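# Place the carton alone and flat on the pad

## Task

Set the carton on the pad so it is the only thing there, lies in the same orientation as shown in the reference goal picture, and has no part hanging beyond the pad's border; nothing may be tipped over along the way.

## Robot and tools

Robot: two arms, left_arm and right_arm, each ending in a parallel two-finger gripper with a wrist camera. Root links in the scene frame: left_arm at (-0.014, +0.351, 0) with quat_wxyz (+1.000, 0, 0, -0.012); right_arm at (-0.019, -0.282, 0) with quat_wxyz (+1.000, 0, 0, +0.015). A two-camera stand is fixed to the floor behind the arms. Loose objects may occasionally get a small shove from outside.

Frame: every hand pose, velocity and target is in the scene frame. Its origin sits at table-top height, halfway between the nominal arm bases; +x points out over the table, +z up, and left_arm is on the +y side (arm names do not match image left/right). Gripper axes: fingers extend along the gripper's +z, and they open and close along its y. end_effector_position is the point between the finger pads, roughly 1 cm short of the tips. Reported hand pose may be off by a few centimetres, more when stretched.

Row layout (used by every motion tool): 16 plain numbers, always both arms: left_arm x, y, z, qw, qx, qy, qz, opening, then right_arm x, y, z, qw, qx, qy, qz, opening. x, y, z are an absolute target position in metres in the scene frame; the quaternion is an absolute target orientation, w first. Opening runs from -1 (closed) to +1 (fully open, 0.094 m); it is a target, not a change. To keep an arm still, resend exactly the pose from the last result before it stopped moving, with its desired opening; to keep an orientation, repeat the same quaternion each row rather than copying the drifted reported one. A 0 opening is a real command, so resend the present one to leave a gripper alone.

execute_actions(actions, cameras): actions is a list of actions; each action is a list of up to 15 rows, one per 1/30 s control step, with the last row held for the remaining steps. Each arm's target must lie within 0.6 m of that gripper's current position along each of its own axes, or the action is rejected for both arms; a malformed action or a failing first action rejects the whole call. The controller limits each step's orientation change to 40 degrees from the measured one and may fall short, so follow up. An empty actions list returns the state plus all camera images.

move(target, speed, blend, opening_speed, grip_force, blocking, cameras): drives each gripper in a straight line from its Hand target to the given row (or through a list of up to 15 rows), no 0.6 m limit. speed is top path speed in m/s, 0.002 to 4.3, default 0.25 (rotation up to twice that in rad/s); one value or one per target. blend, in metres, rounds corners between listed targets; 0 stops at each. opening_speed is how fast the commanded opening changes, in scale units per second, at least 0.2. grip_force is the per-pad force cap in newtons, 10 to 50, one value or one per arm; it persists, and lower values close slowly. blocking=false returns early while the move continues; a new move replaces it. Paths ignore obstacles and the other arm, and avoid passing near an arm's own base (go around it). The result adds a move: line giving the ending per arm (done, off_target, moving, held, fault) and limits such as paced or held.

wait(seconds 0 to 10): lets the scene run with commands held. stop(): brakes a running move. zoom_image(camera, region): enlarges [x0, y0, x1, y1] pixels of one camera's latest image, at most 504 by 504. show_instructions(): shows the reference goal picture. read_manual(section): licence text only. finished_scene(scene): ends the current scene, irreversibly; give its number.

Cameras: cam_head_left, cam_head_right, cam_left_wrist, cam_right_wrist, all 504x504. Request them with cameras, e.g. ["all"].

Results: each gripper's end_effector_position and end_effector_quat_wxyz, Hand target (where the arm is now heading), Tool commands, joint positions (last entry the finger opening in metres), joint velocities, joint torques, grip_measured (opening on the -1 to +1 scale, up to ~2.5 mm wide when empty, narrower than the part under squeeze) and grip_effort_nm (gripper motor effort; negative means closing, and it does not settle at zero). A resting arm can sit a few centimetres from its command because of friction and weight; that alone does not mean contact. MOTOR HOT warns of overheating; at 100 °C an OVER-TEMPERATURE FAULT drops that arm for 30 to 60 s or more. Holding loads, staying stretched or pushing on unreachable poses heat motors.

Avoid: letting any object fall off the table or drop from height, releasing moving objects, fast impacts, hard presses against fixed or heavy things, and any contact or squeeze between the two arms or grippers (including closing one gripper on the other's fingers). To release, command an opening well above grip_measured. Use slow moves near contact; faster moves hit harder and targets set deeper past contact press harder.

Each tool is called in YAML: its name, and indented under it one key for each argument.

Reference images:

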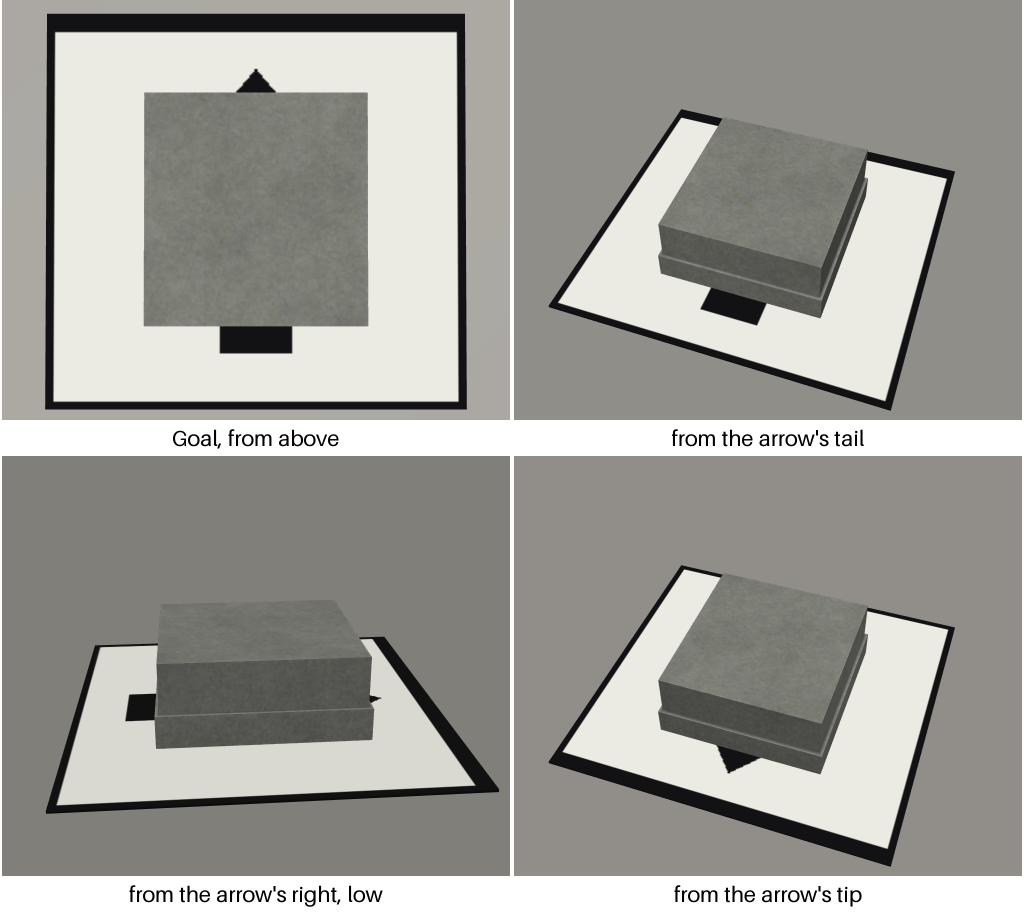

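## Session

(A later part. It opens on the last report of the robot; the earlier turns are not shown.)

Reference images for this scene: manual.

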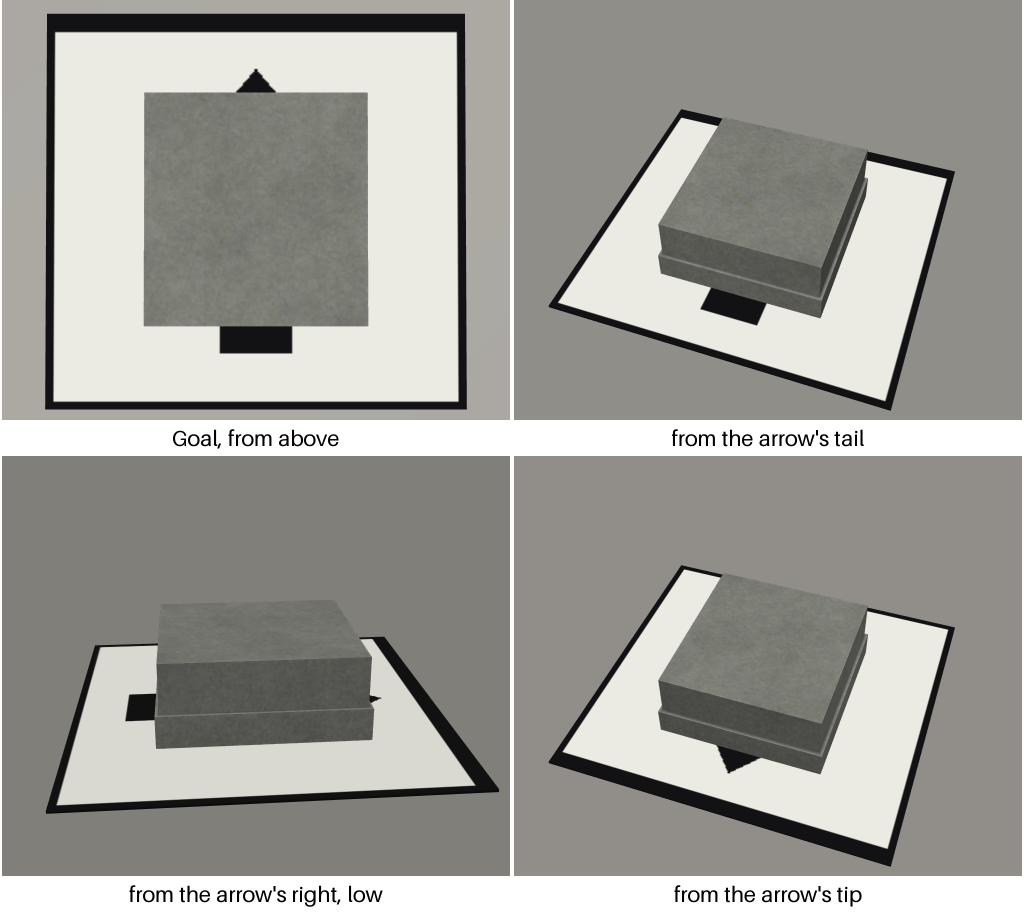

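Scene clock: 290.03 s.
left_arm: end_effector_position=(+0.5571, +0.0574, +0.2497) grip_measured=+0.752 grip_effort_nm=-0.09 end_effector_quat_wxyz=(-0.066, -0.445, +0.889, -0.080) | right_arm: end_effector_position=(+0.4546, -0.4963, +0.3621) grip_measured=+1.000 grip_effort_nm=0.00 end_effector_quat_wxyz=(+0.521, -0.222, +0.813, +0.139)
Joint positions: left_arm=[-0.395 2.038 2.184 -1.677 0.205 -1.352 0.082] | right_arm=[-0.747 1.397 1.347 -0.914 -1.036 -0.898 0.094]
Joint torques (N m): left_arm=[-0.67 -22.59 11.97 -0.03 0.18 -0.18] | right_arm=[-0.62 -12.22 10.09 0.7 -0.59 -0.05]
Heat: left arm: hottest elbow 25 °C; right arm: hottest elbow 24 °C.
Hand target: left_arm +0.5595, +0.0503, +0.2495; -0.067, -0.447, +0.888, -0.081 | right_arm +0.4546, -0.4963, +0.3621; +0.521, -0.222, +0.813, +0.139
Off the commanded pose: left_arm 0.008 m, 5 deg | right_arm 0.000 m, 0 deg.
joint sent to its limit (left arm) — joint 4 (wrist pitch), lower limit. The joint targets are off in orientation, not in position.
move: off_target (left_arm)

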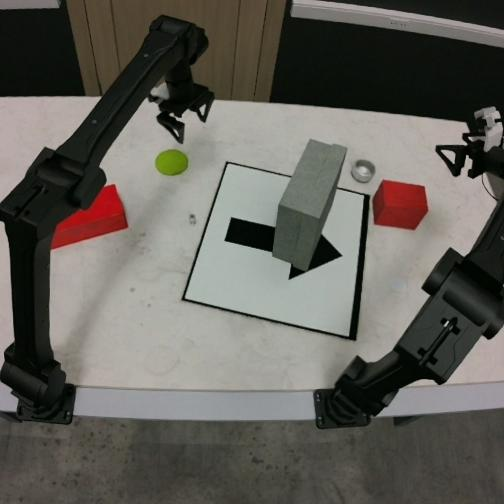

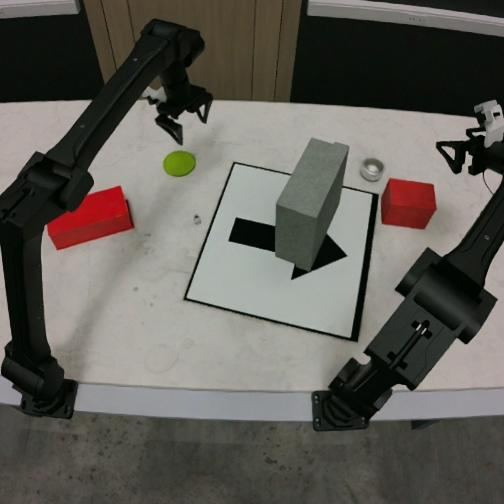

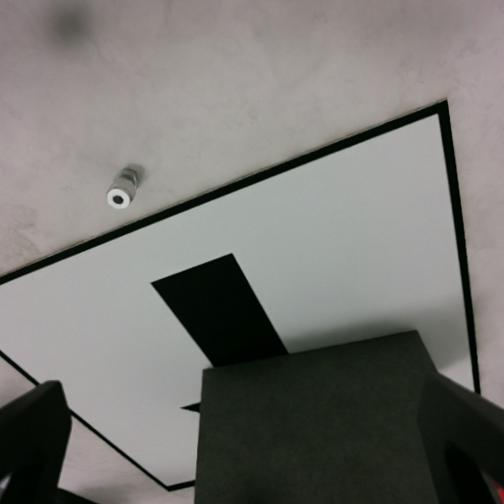

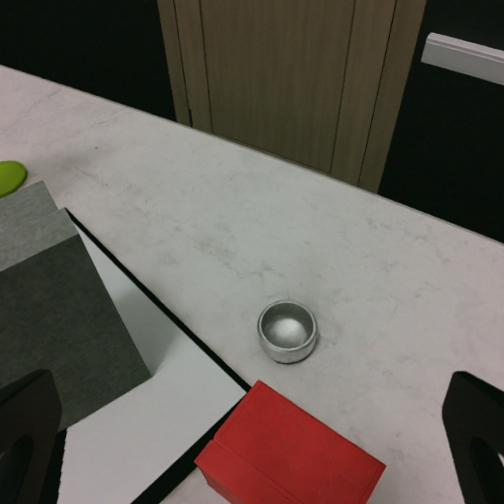

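move:
  target:
    - [0.40, 0.18, 0.36, 0.4838, 0.4401, 0.6909, -0.3082, 0.75, 0.31, -0.34, 0.2, 0.5124, -0.2536, 0.8043, 0.1616, -0.9]
    - [0.40, 0.18, 0.36, 0.4838, 0.4401, 0.6909, -0.3082, 0.75, 0.315, -0.315, 0.05, 0.5124, -0.2536, 0.8043, 0.1616, -0.9]
  cameras: ["all"]
  speed: [0.25, 0.12]
  blend: [0.02, 0]

Scene clock: 354.50 s.
left_arm: end_effector_position=(+0.4017, +0.1758, +0.3639) grip_measured=+0.752 grip_effort_nm=-0.10 end_effector_quat_wxyz=(+0.486, +0.441, +0.689, -0.309) | right_arm: end_effector_position=(+0.3152, -0.3201, +0.0535) grip_measured=-0.899 grip_effort_nm=-0.07 end_effector_quat_wxyz=(+0.515, -0.253, +0.804, +0.156)
Joint positions: left_arm=[-0.05 1.09 1.008 -0.551 0.966 0.546 0.082] | right_arm=[-0.587 1.343 0.289 0.199 -0.979 -0.773 0.005]
Joint torques (N m): left_arm=[0.62 -10.17 10.11 1.1 0.6 0.06] | right_arm=[1.08 -3.72 5.34 1.59 -0.34 0.07]
Heat: left arm: hottest elbow 28 °C; right arm: hottest elbow 24 °C.
Hand target: left_arm +0.4000, +0.1799, +0.3601; +0.484, +0.440, +0.691, -0.308 | right_arm +0.3148, -0.3151, +0.0501; +0.512, -0.254, +0.804, +0.162
Off the commanded pose: left_arm 0.006 m, 0 deg | right_arm 0.006 m, 1 deg.
move: done

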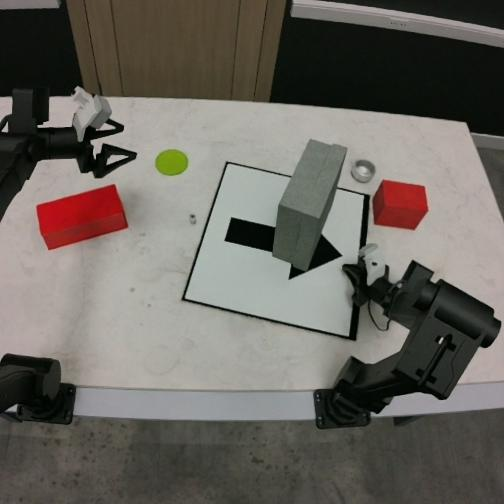

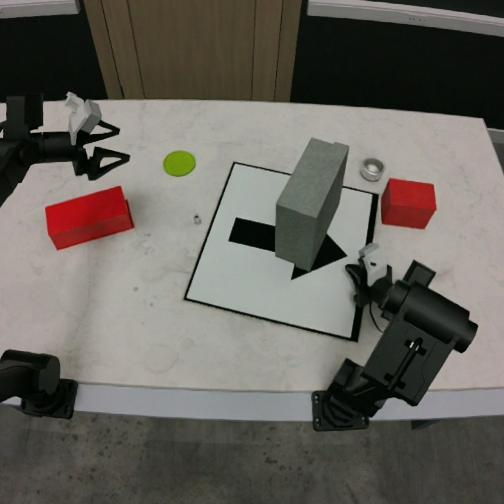

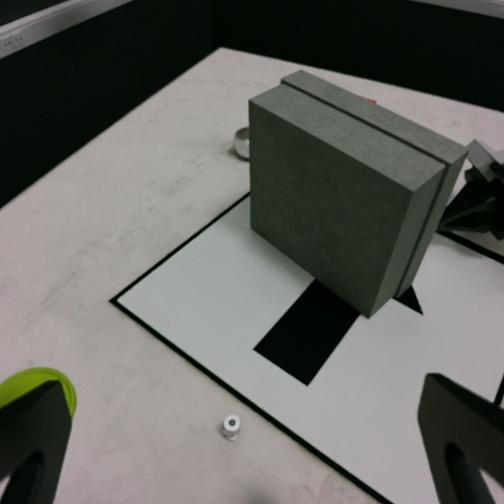

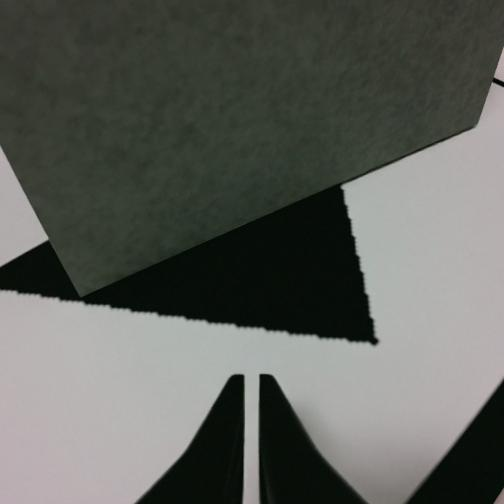

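move:
  target:
    - [0.40, 0.18, 0.36, 0.4838, 0.4401, 0.6909, -0.3082, 0.75, 0.33, -0.262, 0.035, 0.5124, -0.2536, 0.8043, 0.1616, -0.9]
    - [0.40, 0.18, 0.36, 0.4838, 0.4401, 0.6909, -0.3082, 0.75, 0.345, -0.22, 0.033, 0.5124, -0.2536, 0.8043, 0.1616, -0.9]
    - [0.40, 0.18, 0.36, 0.4838, 0.4401, 0.6909, -0.3082, 0.75, 0.357, -0.181, 0.033, 0.5246, -0.1826, 0.8234, 0.1163, -0.9]
  cameras: ["all"]
  speed: 0.06
  blend: [0.01, 0.01, 0]

Scene clock: 375.50 s.
left_arm: end_effector_position=(+0.4017, +0.1758, +0.3639) grip_measured=+0.752 grip_effort_nm=-0.10 end_effector_quat_wxyz=(+0.486, +0.441, +0.689, -0.309) | right_arm: end_effector_position=(+0.3577, -0.1868, +0.0339) grip_measured=-0.899 grip_effort_nm=-0.07 end_effector_quat_wxyz=(+0.523, -0.181, +0.825, +0.110)
Joint positions: left_arm=[-0.05 1.09 1.008 -0.551 0.966 0.546 0.082] | right_arm=[0.102 1.532 0.208 0.865 -0.263 -0.135 0.005]
Joint torques (N m): left_arm=[0.56 -10.17 10.11 1.1 0.61 0.05] | right_arm=[1.55 -5.42 4.14 1.8 -0.03 -0.05]
Heat: left arm: hottest elbow 26 °C; right arm: hottest elbow 23 °C.
Hand target: left_arm +0.4000, +0.1799, +0.3601; +0.484, +0.440, +0.691, -0.308 | right_arm +0.3568, -0.1811, +0.0330; +0.524, -0.183, +0.824, +0.116
Off the commanded pose: left_arm 0.006 m, 0 deg | right_arm 0.006 m, 1 deg.
move: done

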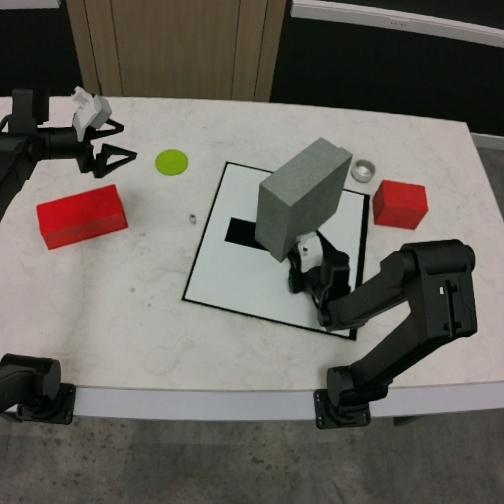

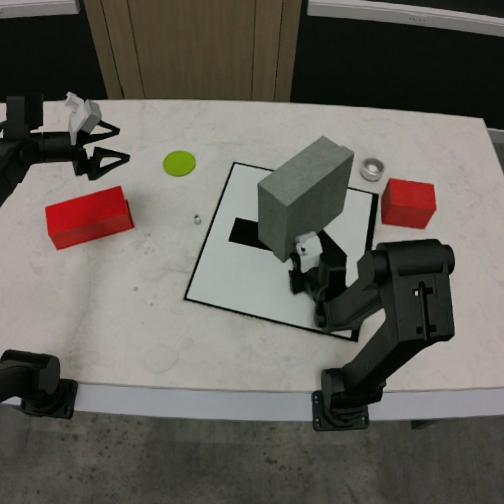

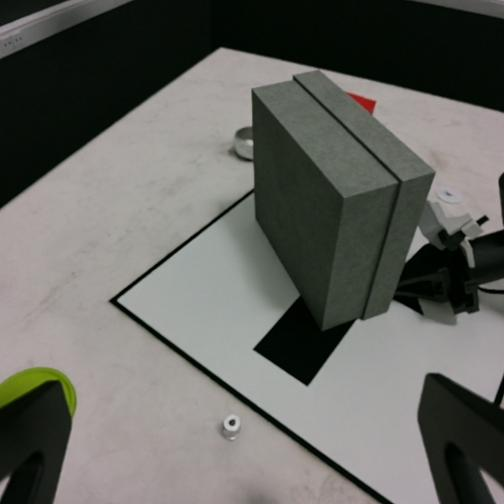

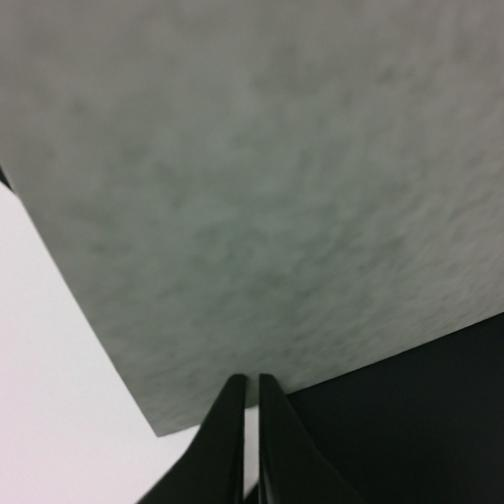

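move:
  target:
    - [0.40, 0.18, 0.36, 0.4838, 0.4401, 0.6909, -0.3082, 0.75, 0.388, -0.134, 0.033, 0.5327, -0.1101, 0.8361, 0.0701, -0.9]
    - [0.40, 0.18, 0.36, 0.4838, 0.4401, 0.6909, -0.3082, 0.75, 0.41, -0.115, 0.033, 0.5327, -0.1101, 0.8361, 0.0701, -0.9]
  cameras: ["all"]
  speed: 0.06
  blend: [0.01, 0]

Scene clock: 382.03 s.
left_arm: end_effector_position=(+0.4017, +0.1758, +0.3639) grip_measured=+0.752 grip_effort_nm=-0.10 end_effector_quat_wxyz=(+0.486, +0.441, +0.689, -0.309) | right_arm: end_effector_position=(+0.4033, -0.1241, +0.0340) grip_measured=-0.899 grip_effort_nm=-0.07 end_effector_quat_wxyz=(+0.534, -0.109, +0.836, +0.065)
Joint positions: left_arm=[-0.05 1.09 1.008 -0.551 0.966 0.546 0.082] | right_arm=[0.387 1.637 0.364 0.833 0.15 0.061 0.005]
Joint torques (N m): left_arm=[0.56 -10.17 10.13 1.1 0.6 0.06] | right_arm=[1.44 -7.24 6.52 0.85 0.1 0.04]
Heat: left arm: hottest elbow 26 °C; right arm: hottest elbow 23 °C.
Hand target: left_arm +0.4000, +0.1799, +0.3601; +0.484, +0.440, +0.691, -0.308 | right_arm +0.4096, -0.1152, +0.0331; +0.533, -0.110, +0.836, +0.070
Off the commanded pose: left_arm 0.006 m, 0 deg | right_arm 0.011 m, 1 deg.
move: off_target (right_arm)

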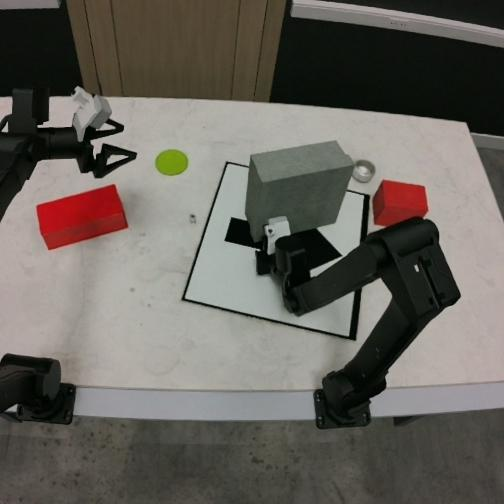

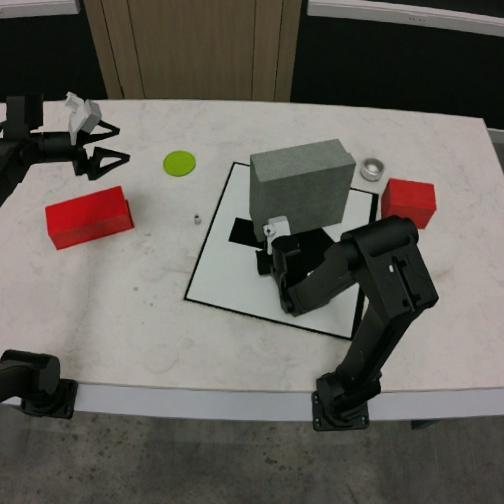

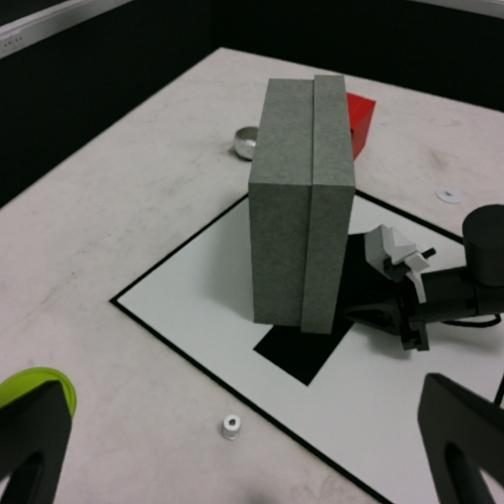

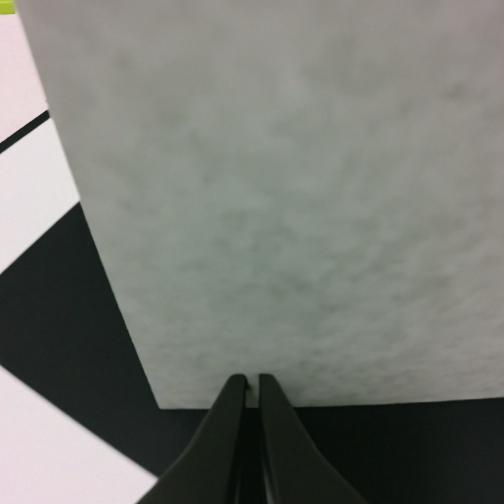

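move:
  target:
    - [0.40, 0.18, 0.36, 0.4838, 0.4401, 0.6909, -0.3082, 0.75, 0.44, -0.1, 0.033, 0.5368, -0.0368, 0.8426, 0.0234, -0.9]
    - [0.40, 0.18, 0.36, 0.4838, 0.4401, 0.6909, -0.3082, 0.75, 0.475, -0.09, 0.033, 0.5373, 0.0221, 0.8431, -0.0141, -0.9]
  cameras: ["all"]
  speed: 0.06
  blend: [0.01, 0]

Scene clock: 390.73 s.
left_arm: end_effector_position=(+0.4017, +0.1758, +0.3639) grip_measured=+0.752 grip_effort_nm=-0.10 end_effector_quat_wxyz=(+0.486, +0.441, +0.689, -0.309) | right_arm: end_effector_position=(+0.4685, -0.1004, +0.0351) grip_measured=-0.899 grip_effort_nm=-0.06 end_effector_quat_wxyz=(+0.538, +0.023, +0.842, -0.018)
Joint positions: left_arm=[-0.05 1.09 1.008 -0.551 0.966 0.546 0.082] | right_arm=[0.497 1.75 0.611 0.631 0.527 0.265 0.005]
Joint torques (N m): left_arm=[0.56 -10.17 10.14 1.09 0.61 0.06] | right_arm=[0.67 -9.88 7.9 0.68 0.27 0.05]
Heat: left arm: hottest elbow 25 °C; right arm: hottest elbow 23 °C.
Hand target: left_arm +0.4000, +0.1799, +0.3601; +0.484, +0.440, +0.691, -0.308 | right_arm +0.4745, -0.0901, +0.0331; +0.537, +0.022, +0.843, -0.014
Off the commanded pose: left_arm 0.006 m, 0 deg | right_arm 0.012 m, 1 deg.
move: off_target (right_arm)

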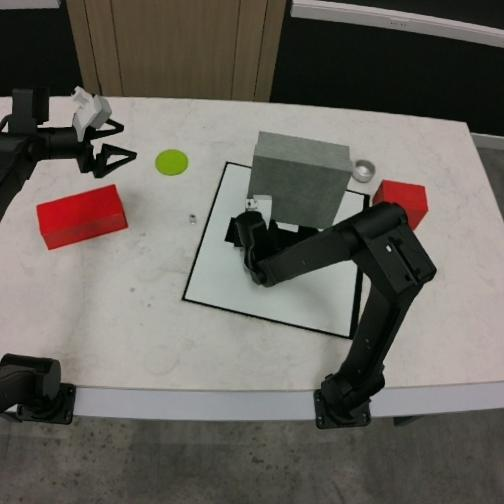

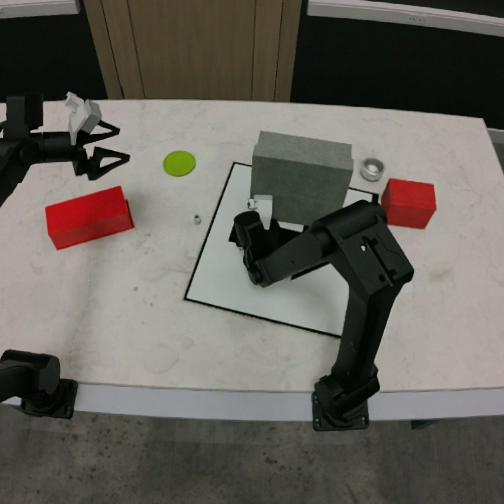

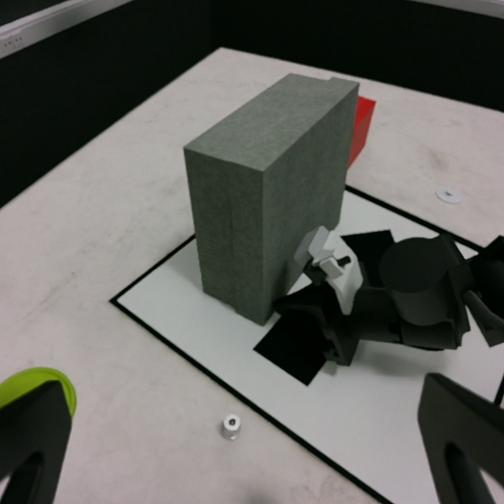

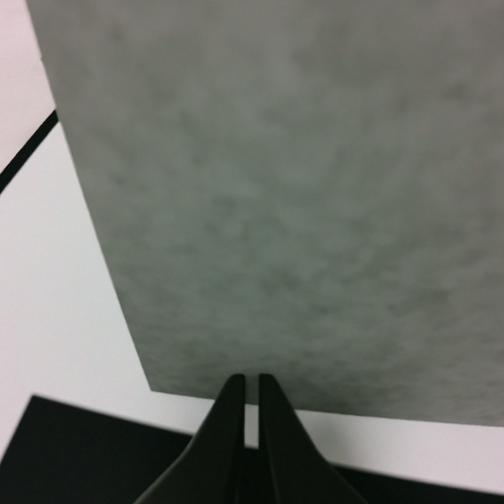

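move:
  target:
    - [0.40, 0.18, 0.36, 0.4838, 0.4401, 0.6909, -0.3082, 0.75, 0.43, -0.105, 0.035, 0.5353, 0.0735, 0.8402, -0.0469, -0.9]
    - [0.40, 0.18, 0.36, 0.4838, 0.4401, 0.6909, -0.3082, 0.75, 0.43, -0.155, 0.035, 0.5353, 0.0735, 0.8402, -0.0469, -0.9]
    - [0.40, 0.18, 0.36, 0.4838, 0.4401, 0.6909, -0.3082, 0.75, 0.515, -0.168, 0.033, 0.5353, 0.0735, 0.8402, -0.0469, -0.9]
  cameras: ["all"]
  speed: [0.1, 0.1, 0.06]
  blend: [0.01, 0.01, 0]

Scene clock: 416.13 s.
left_arm: end_effector_position=(+0.4017, +0.1758, +0.3639) grip_measured=+0.752 grip_effort_nm=-0.10 end_effector_quat_wxyz=(+0.486, +0.441, +0.689, -0.309) | right_arm: end_effector_position=(+0.5023, -0.1640, +0.0338) grip_measured=-0.899 grip_effort_nm=-0.07 end_effector_quat_wxyz=(+0.536, +0.071, +0.840, -0.041)
Joint positions: left_arm=[-0.05 1.09 1.008 -0.551 0.966 0.546 0.082] | right_arm=[0.345 1.771 0.642 0.632 0.48 0.254 0.005]
Joint torques (N m): left_arm=[0.67 -10.11 10.11 1.09 0.61 0.06] | right_arm=[-1.14 -11.28 8.05 0.96 0.17 -0.14]
Heat: left arm: hottest elbow 25 °C; right arm: hottest elbow 22 °C.
Hand target: left_arm +0.4000, +0.1799, +0.3601; +0.484, +0.440, +0.691, -0.308 | right_arm +0.5145, -0.1681, +0.0331; +0.535, +0.073, +0.840, -0.047
Off the commanded pose: left_arm 0.006 m, 0 deg | right_arm 0.013 m, 1 deg.
move: off_target (right_arm)

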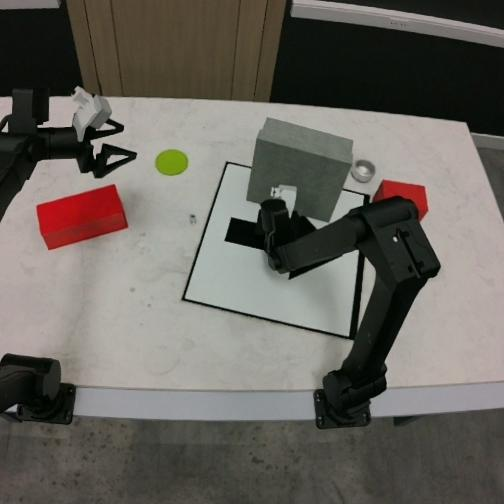

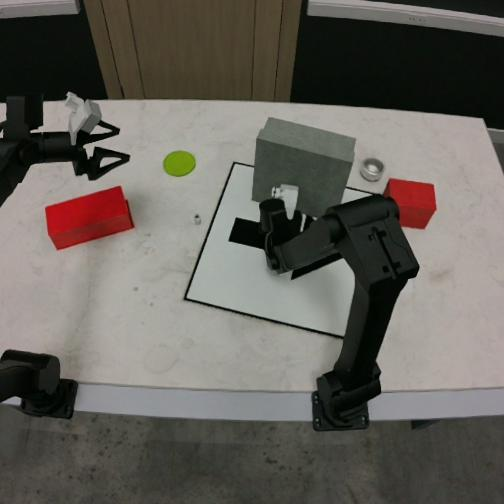

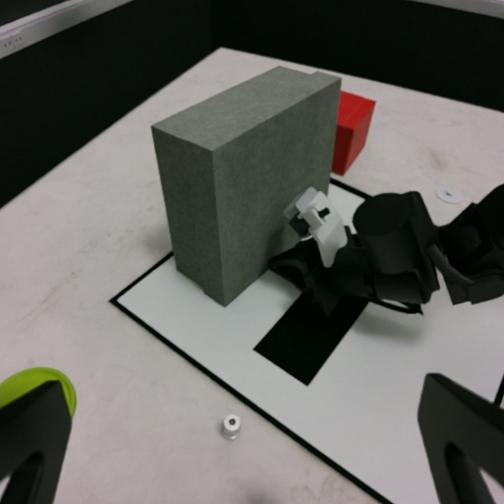

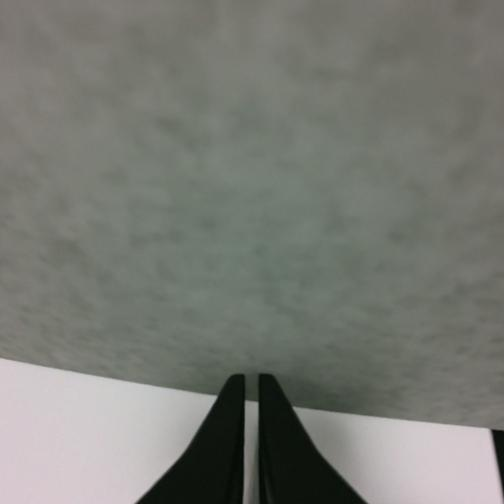

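move:
  target:
    - [0.4017, 0.1758, 0.3639, 0.486, 0.441, 0.689, -0.309, 0.75, 0.44, -0.145, 0.06, 0.5353, 0.0735, 0.8402, -0.0469, -0.9]
    - [0.4017, 0.1758, 0.3639, 0.486, 0.441, 0.689, -0.309, 0.75, 0.40, -0.17, 0.36, 0.2563, 0.1344, 0.9565, -0.036, -0.9]
    - [0.4017, 0.1758, 0.3639, 0.486, 0.441, 0.689, -0.309, 0.75, 0.58, -0.21, 0.36, 0.2563, 0.1344, 0.9565, -0.036, -0.9]
    - [0.4017, 0.1758, 0.3639, 0.486, 0.441, 0.689, -0.309, 0.75, 0.655, -0.23, 0.29, 0.2563, 0.1344, 0.9565, -0.036, -0.9]
  cameras: ["all"]
  speed: [0.1, 0.25, 0.25, 0.12]
  blend: [0.02, 0.05, 0.03, 0]

Scene clock: 527.17 s.
left_arm: end_effector_position=(+0.4017, +0.1758, +0.3639) grip_measured=+0.752 grip_effort_nm=-0.10 end_effector_quat_wxyz=(+0.486, +0.441, +0.689, -0.309) | right_arm: end_effector_position=(+0.6388, -0.2250, +0.2786) grip_measured=-0.899 grip_effort_nm=-0.06 end_effector_quat_wxyz=(+0.239, +0.132, +0.961, -0.040)
Joint positions: left_arm=[-0.05 1.09 1.008 -0.551 0.966 0.546 0.082] | right_arm=[0.11 1.792 1.829 -1.159 0.202 0.367 0.005]
Joint torques (N m): left_arm=[-0.09 -9.93 10.8 1.55 0.4 -0.06] | right_arm=[-1.61 -16.91 14 1.09 0 -0.18]
Heat: left arm: hottest elbow 25 °C; right arm: hottest elbow 24 °C.
Hand target: left_arm +0.4016, +0.1758, +0.3639; +0.486, +0.441, +0.689, -0.309 | right_arm +0.6540, -0.2303, +0.2901; +0.257, +0.134, +0.956, -0.036
Off the commanded pose: left_arm 0.000 m, 0 deg | right_arm 0.020 m, 2 deg.
move: off_target (right_arm)

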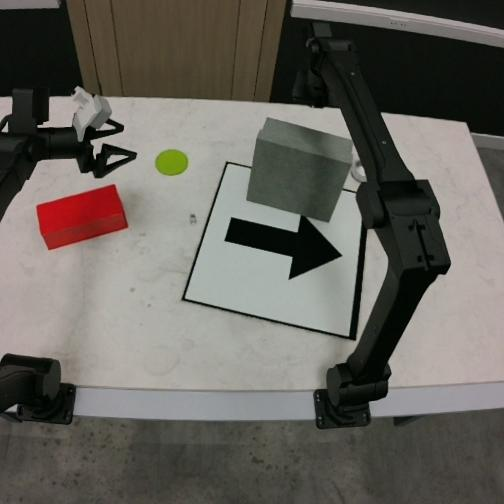

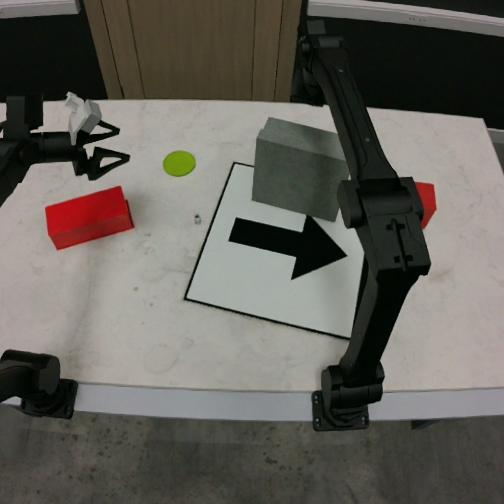

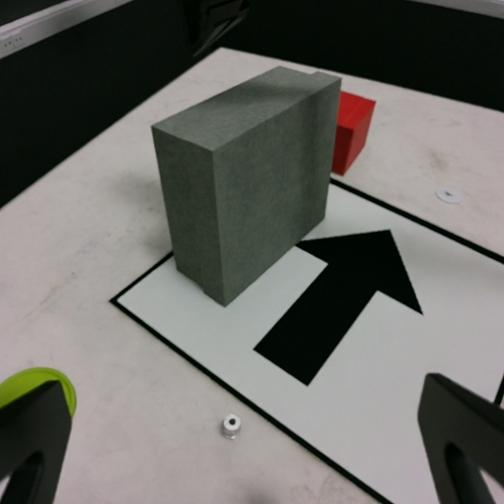

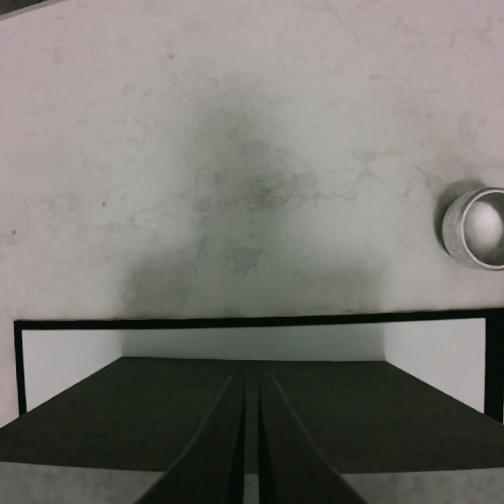

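move:
  target:
    - [0.4017, 0.1758, 0.3639, 0.486, 0.441, 0.689, -0.309, 0.75, 0.669, -0.234, 0.225, 0.1035, 0.1384, 0.9849, -0.0145, -0.9]
  cameras: ["all"]
  speed: [0.06]

Scene clock: 543.03 s.
left_arm: end_effector_position=(+0.4017, +0.1758, +0.3639) grip_measured=+0.752 grip_effort_nm=-0.09 end_effector_quat_wxyz=(+0.486, +0.441, +0.689, -0.309) | right_arm: end_effector_position=(+0.6589, -0.2261, +0.2242) grip_measured=-0.899 grip_effort_nm=-0.07 end_effector_quat_wxyz=(+0.102, +0.135, +0.986, -0.015)
Joint positions: left_arm=[-0.05 1.09 1.008 -0.551 0.966 0.546 0.082] | right_arm=[0.073 2.034 2.108 -1.454 0.077 0.367 0.005]
Joint torques (N m): left_arm=[-0.15 -9.88 10.77 1.55 0.4 -0.07] | right_arm=[-1.03 -19.9 13.38 -0.14 -0.03 -0.09]
Heat: left arm: hottest elbow 25 °C; right arm: hottest elbow 24 °C.
Hand target: left_arm +0.4016, +0.1758, +0.3639; +0.486, +0.441, +0.689, -0.309 | right_arm +0.6684, -0.2340, +0.2248; +0.104, +0.138, +0.985, -0.015
Off the commanded pose: left_arm 0.000 m, 0 deg | right_arm 0.013 m, 0 deg.
move: off_target (right_arm)

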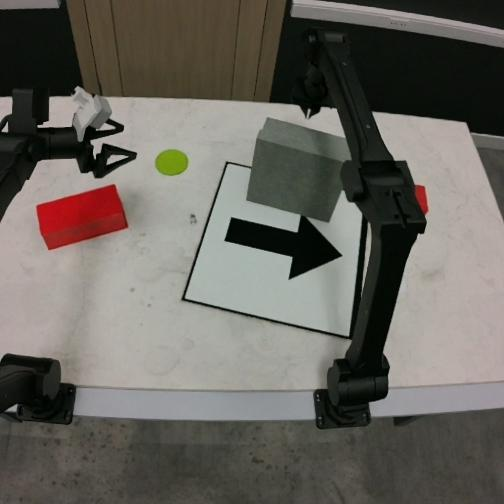

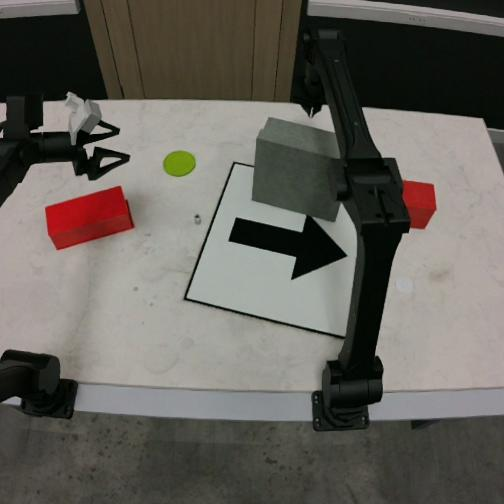

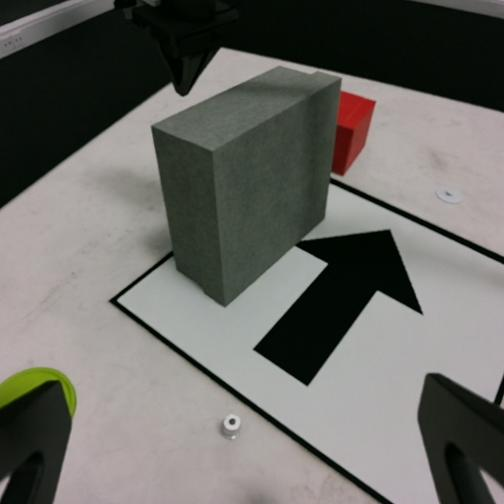

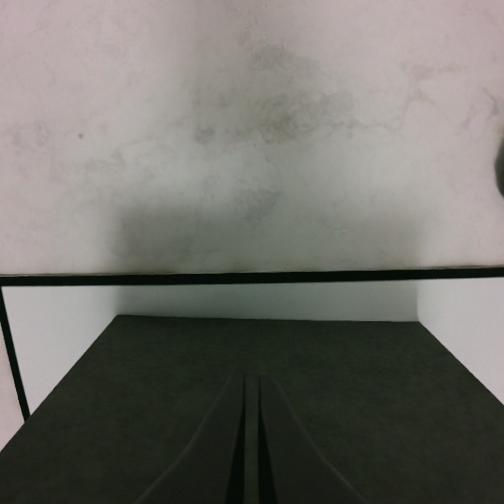

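move:
  target:
    - [0.4017, 0.1758, 0.3639, 0.486, 0.441, 0.689, -0.309, 0.75, 0.664, -0.232, 0.208, 0.1035, 0.1384, 0.9849, -0.0145, -0.9]
    - [0.4017, 0.1758, 0.3639, 0.486, 0.441, 0.689, -0.309, 0.75, 0.635, -0.223, 0.208, 0.1035, 0.1384, 0.9849, -0.0145, -0.9]
  cameras: ["all"]
  speed: [0.05, 0.03]

Scene clock: 553.30 s.
left_arm: end_effector_position=(+0.4017, +0.1758, +0.3639) grip_measured=+0.752 grip_effort_nm=-0.10 end_effector_quat_wxyz=(+0.486, +0.441, +0.689, -0.309) | right_arm: end_effector_position=(+0.6338, -0.2287, +0.2062) grip_measured=-0.899 grip_effort_nm=-0.07 end_effector_quat_wxyz=(+0.097, +0.138, +0.986, -0.016)
Joint positions: left_arm=[-0.05 1.09 1.008 -0.551 0.966 0.546 0.082] | right_arm=[0.073 1.959 1.944 -1.376 0.077 0.373 0.005]
Joint torques (N m): left_arm=[-0.15 -9.88 10.78 1.52 0.41 -0.07] | right_arm=[-0.21 -20.31 9.43 0.7 0.14 0.08]
Heat: left arm: hottest elbow 25 °C; right arm: hottest elbow 25 °C.
Hand target: left_arm +0.4016, +0.1758, +0.3639; +0.486, +0.441, +0.689, -0.309 | right_arm +0.6349, -0.2229, +0.2079; +0.103, +0.138, +0.985, -0.014
Off the commanded pose: left_arm 0.000 m, 0 deg | right_arm 0.006 m, 1 deg.
move: done

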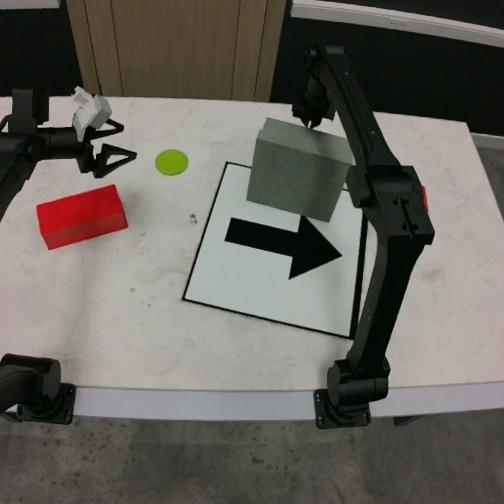

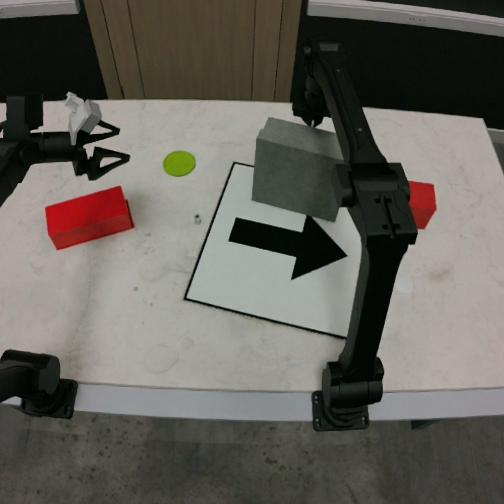

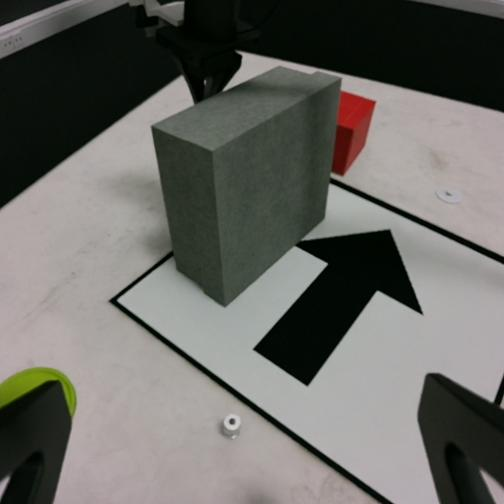

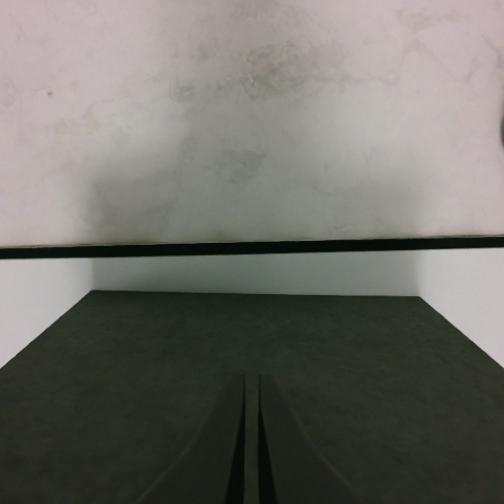

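move:
  target:
    - [0.36, 0.0, 0.28, 0.4435, 0.7682, 0.3999, 0.2308, -0.9, 0.6349, -0.2229, 0.2079, 0.1035, 0.1384, 0.9849, -0.0145, -0.9]
    - [0.41, -0.14, 0.225, 0.4435, 0.7682, 0.3999, 0.2308, -0.9, 0.6349, -0.2229, 0.2079, 0.1035, 0.1384, 0.9849, -0.0145, -0.9]
  cameras: ["all"]
  speed: [0.2, 0.1]
  blend: [0.03, 0]

Scene clock: 564.10 s.
left_arm: end_effector_position=(+0.3996, -0.1189, +0.2063) grip_measured=-0.898 grip_effort_nm=-0.10 end_effector_quat_wxyz=(+0.422, +0.781, +0.399, +0.230) | right_arm: end_effector_position=(+0.6339, -0.2287, +0.2063) grip_measured=-0.899 grip_effort_nm=-0.06 end_effector_quat_wxyz=(+0.097, +0.138, +0.986, -0.016)
Joint positions: left_arm=[-0.899 1.548 1.089 -0.135 -0.272 1.418 0.005] | right_arm=[0.073 1.959 1.944 -1.375 0.077 0.373 0.005]
Joint torques (N m): left_arm=[-0.79 -14.56 14.54 2.44 -0.2 -0.24] | right_arm=[-0.09 -20.6 9.32 0.76 0.09 0.03]
Heat: left arm: hottest elbow 26 °C; right arm: hottest elbow 25 °C.
Hand target: left_arm +0.4086, -0.1386, +0.2253; +0.444, +0.768, +0.400, +0.231 | right_arm +0.6348, -0.2228, +0.2079; +0.103, +0.138, +0.985, -0.014
Off the commanded pose: left_arm 0.030 m, 3 deg | right_arm 0.006 m, 1 deg.
move: off_target (left_arm)

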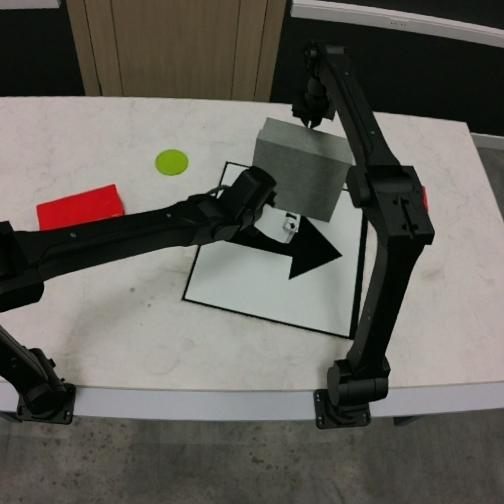

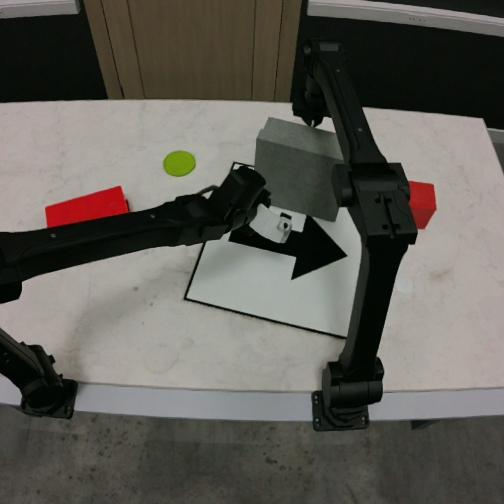

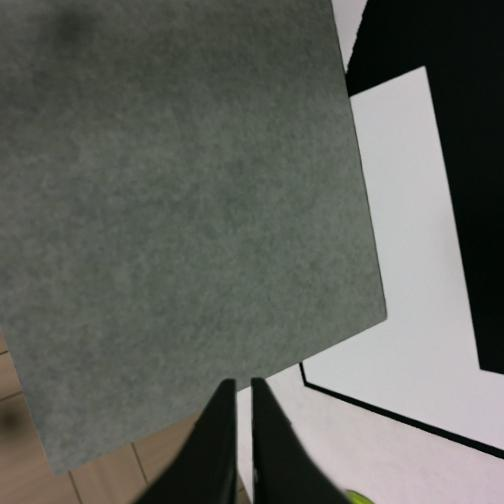

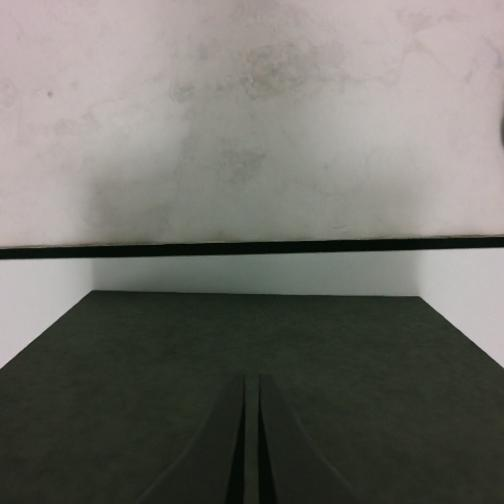

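move:
  target:
    - [0.457, -0.197, 0.23, 0.4435, 0.7682, 0.3999, 0.2308, -0.9, 0.6349, -0.2229, 0.2079, 0.1035, 0.1384, 0.9849, -0.0145, -0.9]
  cameras: ["all"]
  speed: [0.08]

Scene clock: 571.30 s.
left_arm: end_effector_position=(+0.4469, -0.1813, +0.2198) grip_measured=-0.898 grip_effort_nm=-0.10 end_effector_quat_wxyz=(+0.435, +0.773, +0.398, +0.232) | right_arm: end_effector_position=(+0.6339, -0.2287, +0.2063) grip_measured=-0.899 grip_effort_nm=-0.07 end_effector_quat_wxyz=(+0.097, +0.138, +0.986, -0.016)
Joint positions: left_arm=[-0.899 1.719 1.326 -0.17 -0.272 1.418 0.005] | right_arm=[0.073 1.959 1.944 -1.375 0.077 0.373 0.005]
Joint torques (N m): left_arm=[-0.32 -17.44 15.06 1.35 0.02 -0.2] | right_arm=[0.21 -21.25 9.66 0.81 0.15 0.03]
Heat: left arm: hottest elbow 27 °C; right arm: hottest elbow 25 °C.
Hand target: left_arm +0.4560, -0.1960, +0.2300; +0.444, +0.768, +0.400, +0.231 | right_arm +0.6348, -0.2228, +0.2079; +0.103, +0.138, +0.985, -0.014
Off the commanded pose: left_arm 0.021 m, 1 deg | right_arm 0.006 m, 1 deg.
move: off_target (left_arm)

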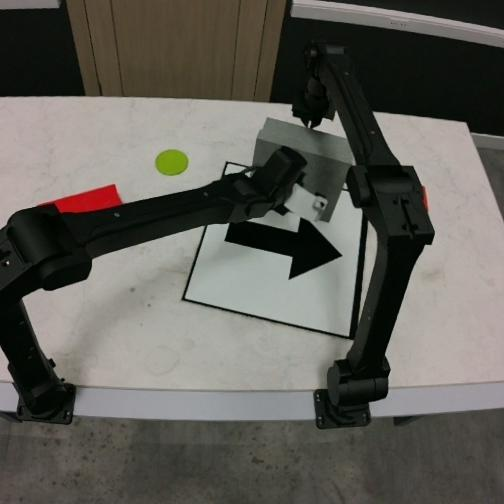

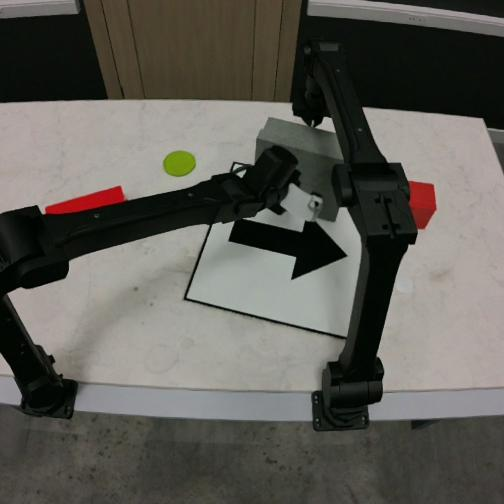

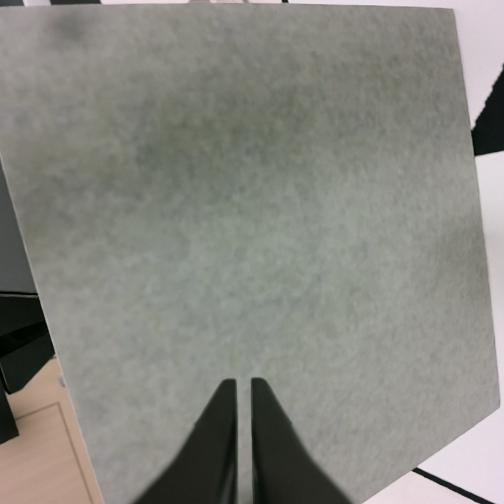

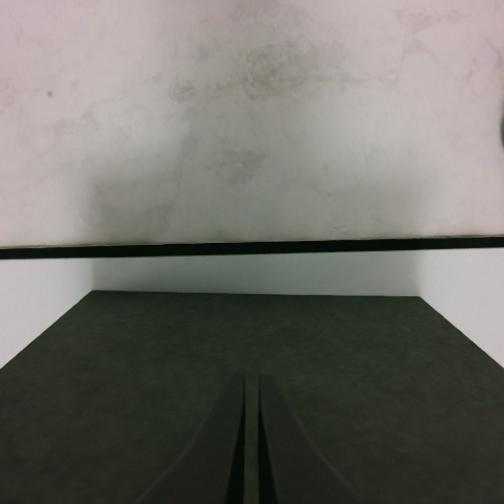

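move:
  target:
    - [0.457, -0.197, 0.23, 0.4435, 0.7682, 0.3999, 0.2308, -0.9, 0.6178, -0.2185, 0.209, 0.1035, 0.1384, 0.9849, -0.0145, -0.9]
    - [0.457, -0.197, 0.23, 0.4435, 0.7682, 0.3999, 0.2308, -0.9, 0.6006, -0.2132, 0.213, 0.1035, 0.1384, 0.9849, -0.0145, -0.9]
  cameras: ["all"]
  speed: [0.04]
  blend: [0.005, 0]

speed must be one number or one for each of the 2 targets, got a list of 1; nothing of the call was run


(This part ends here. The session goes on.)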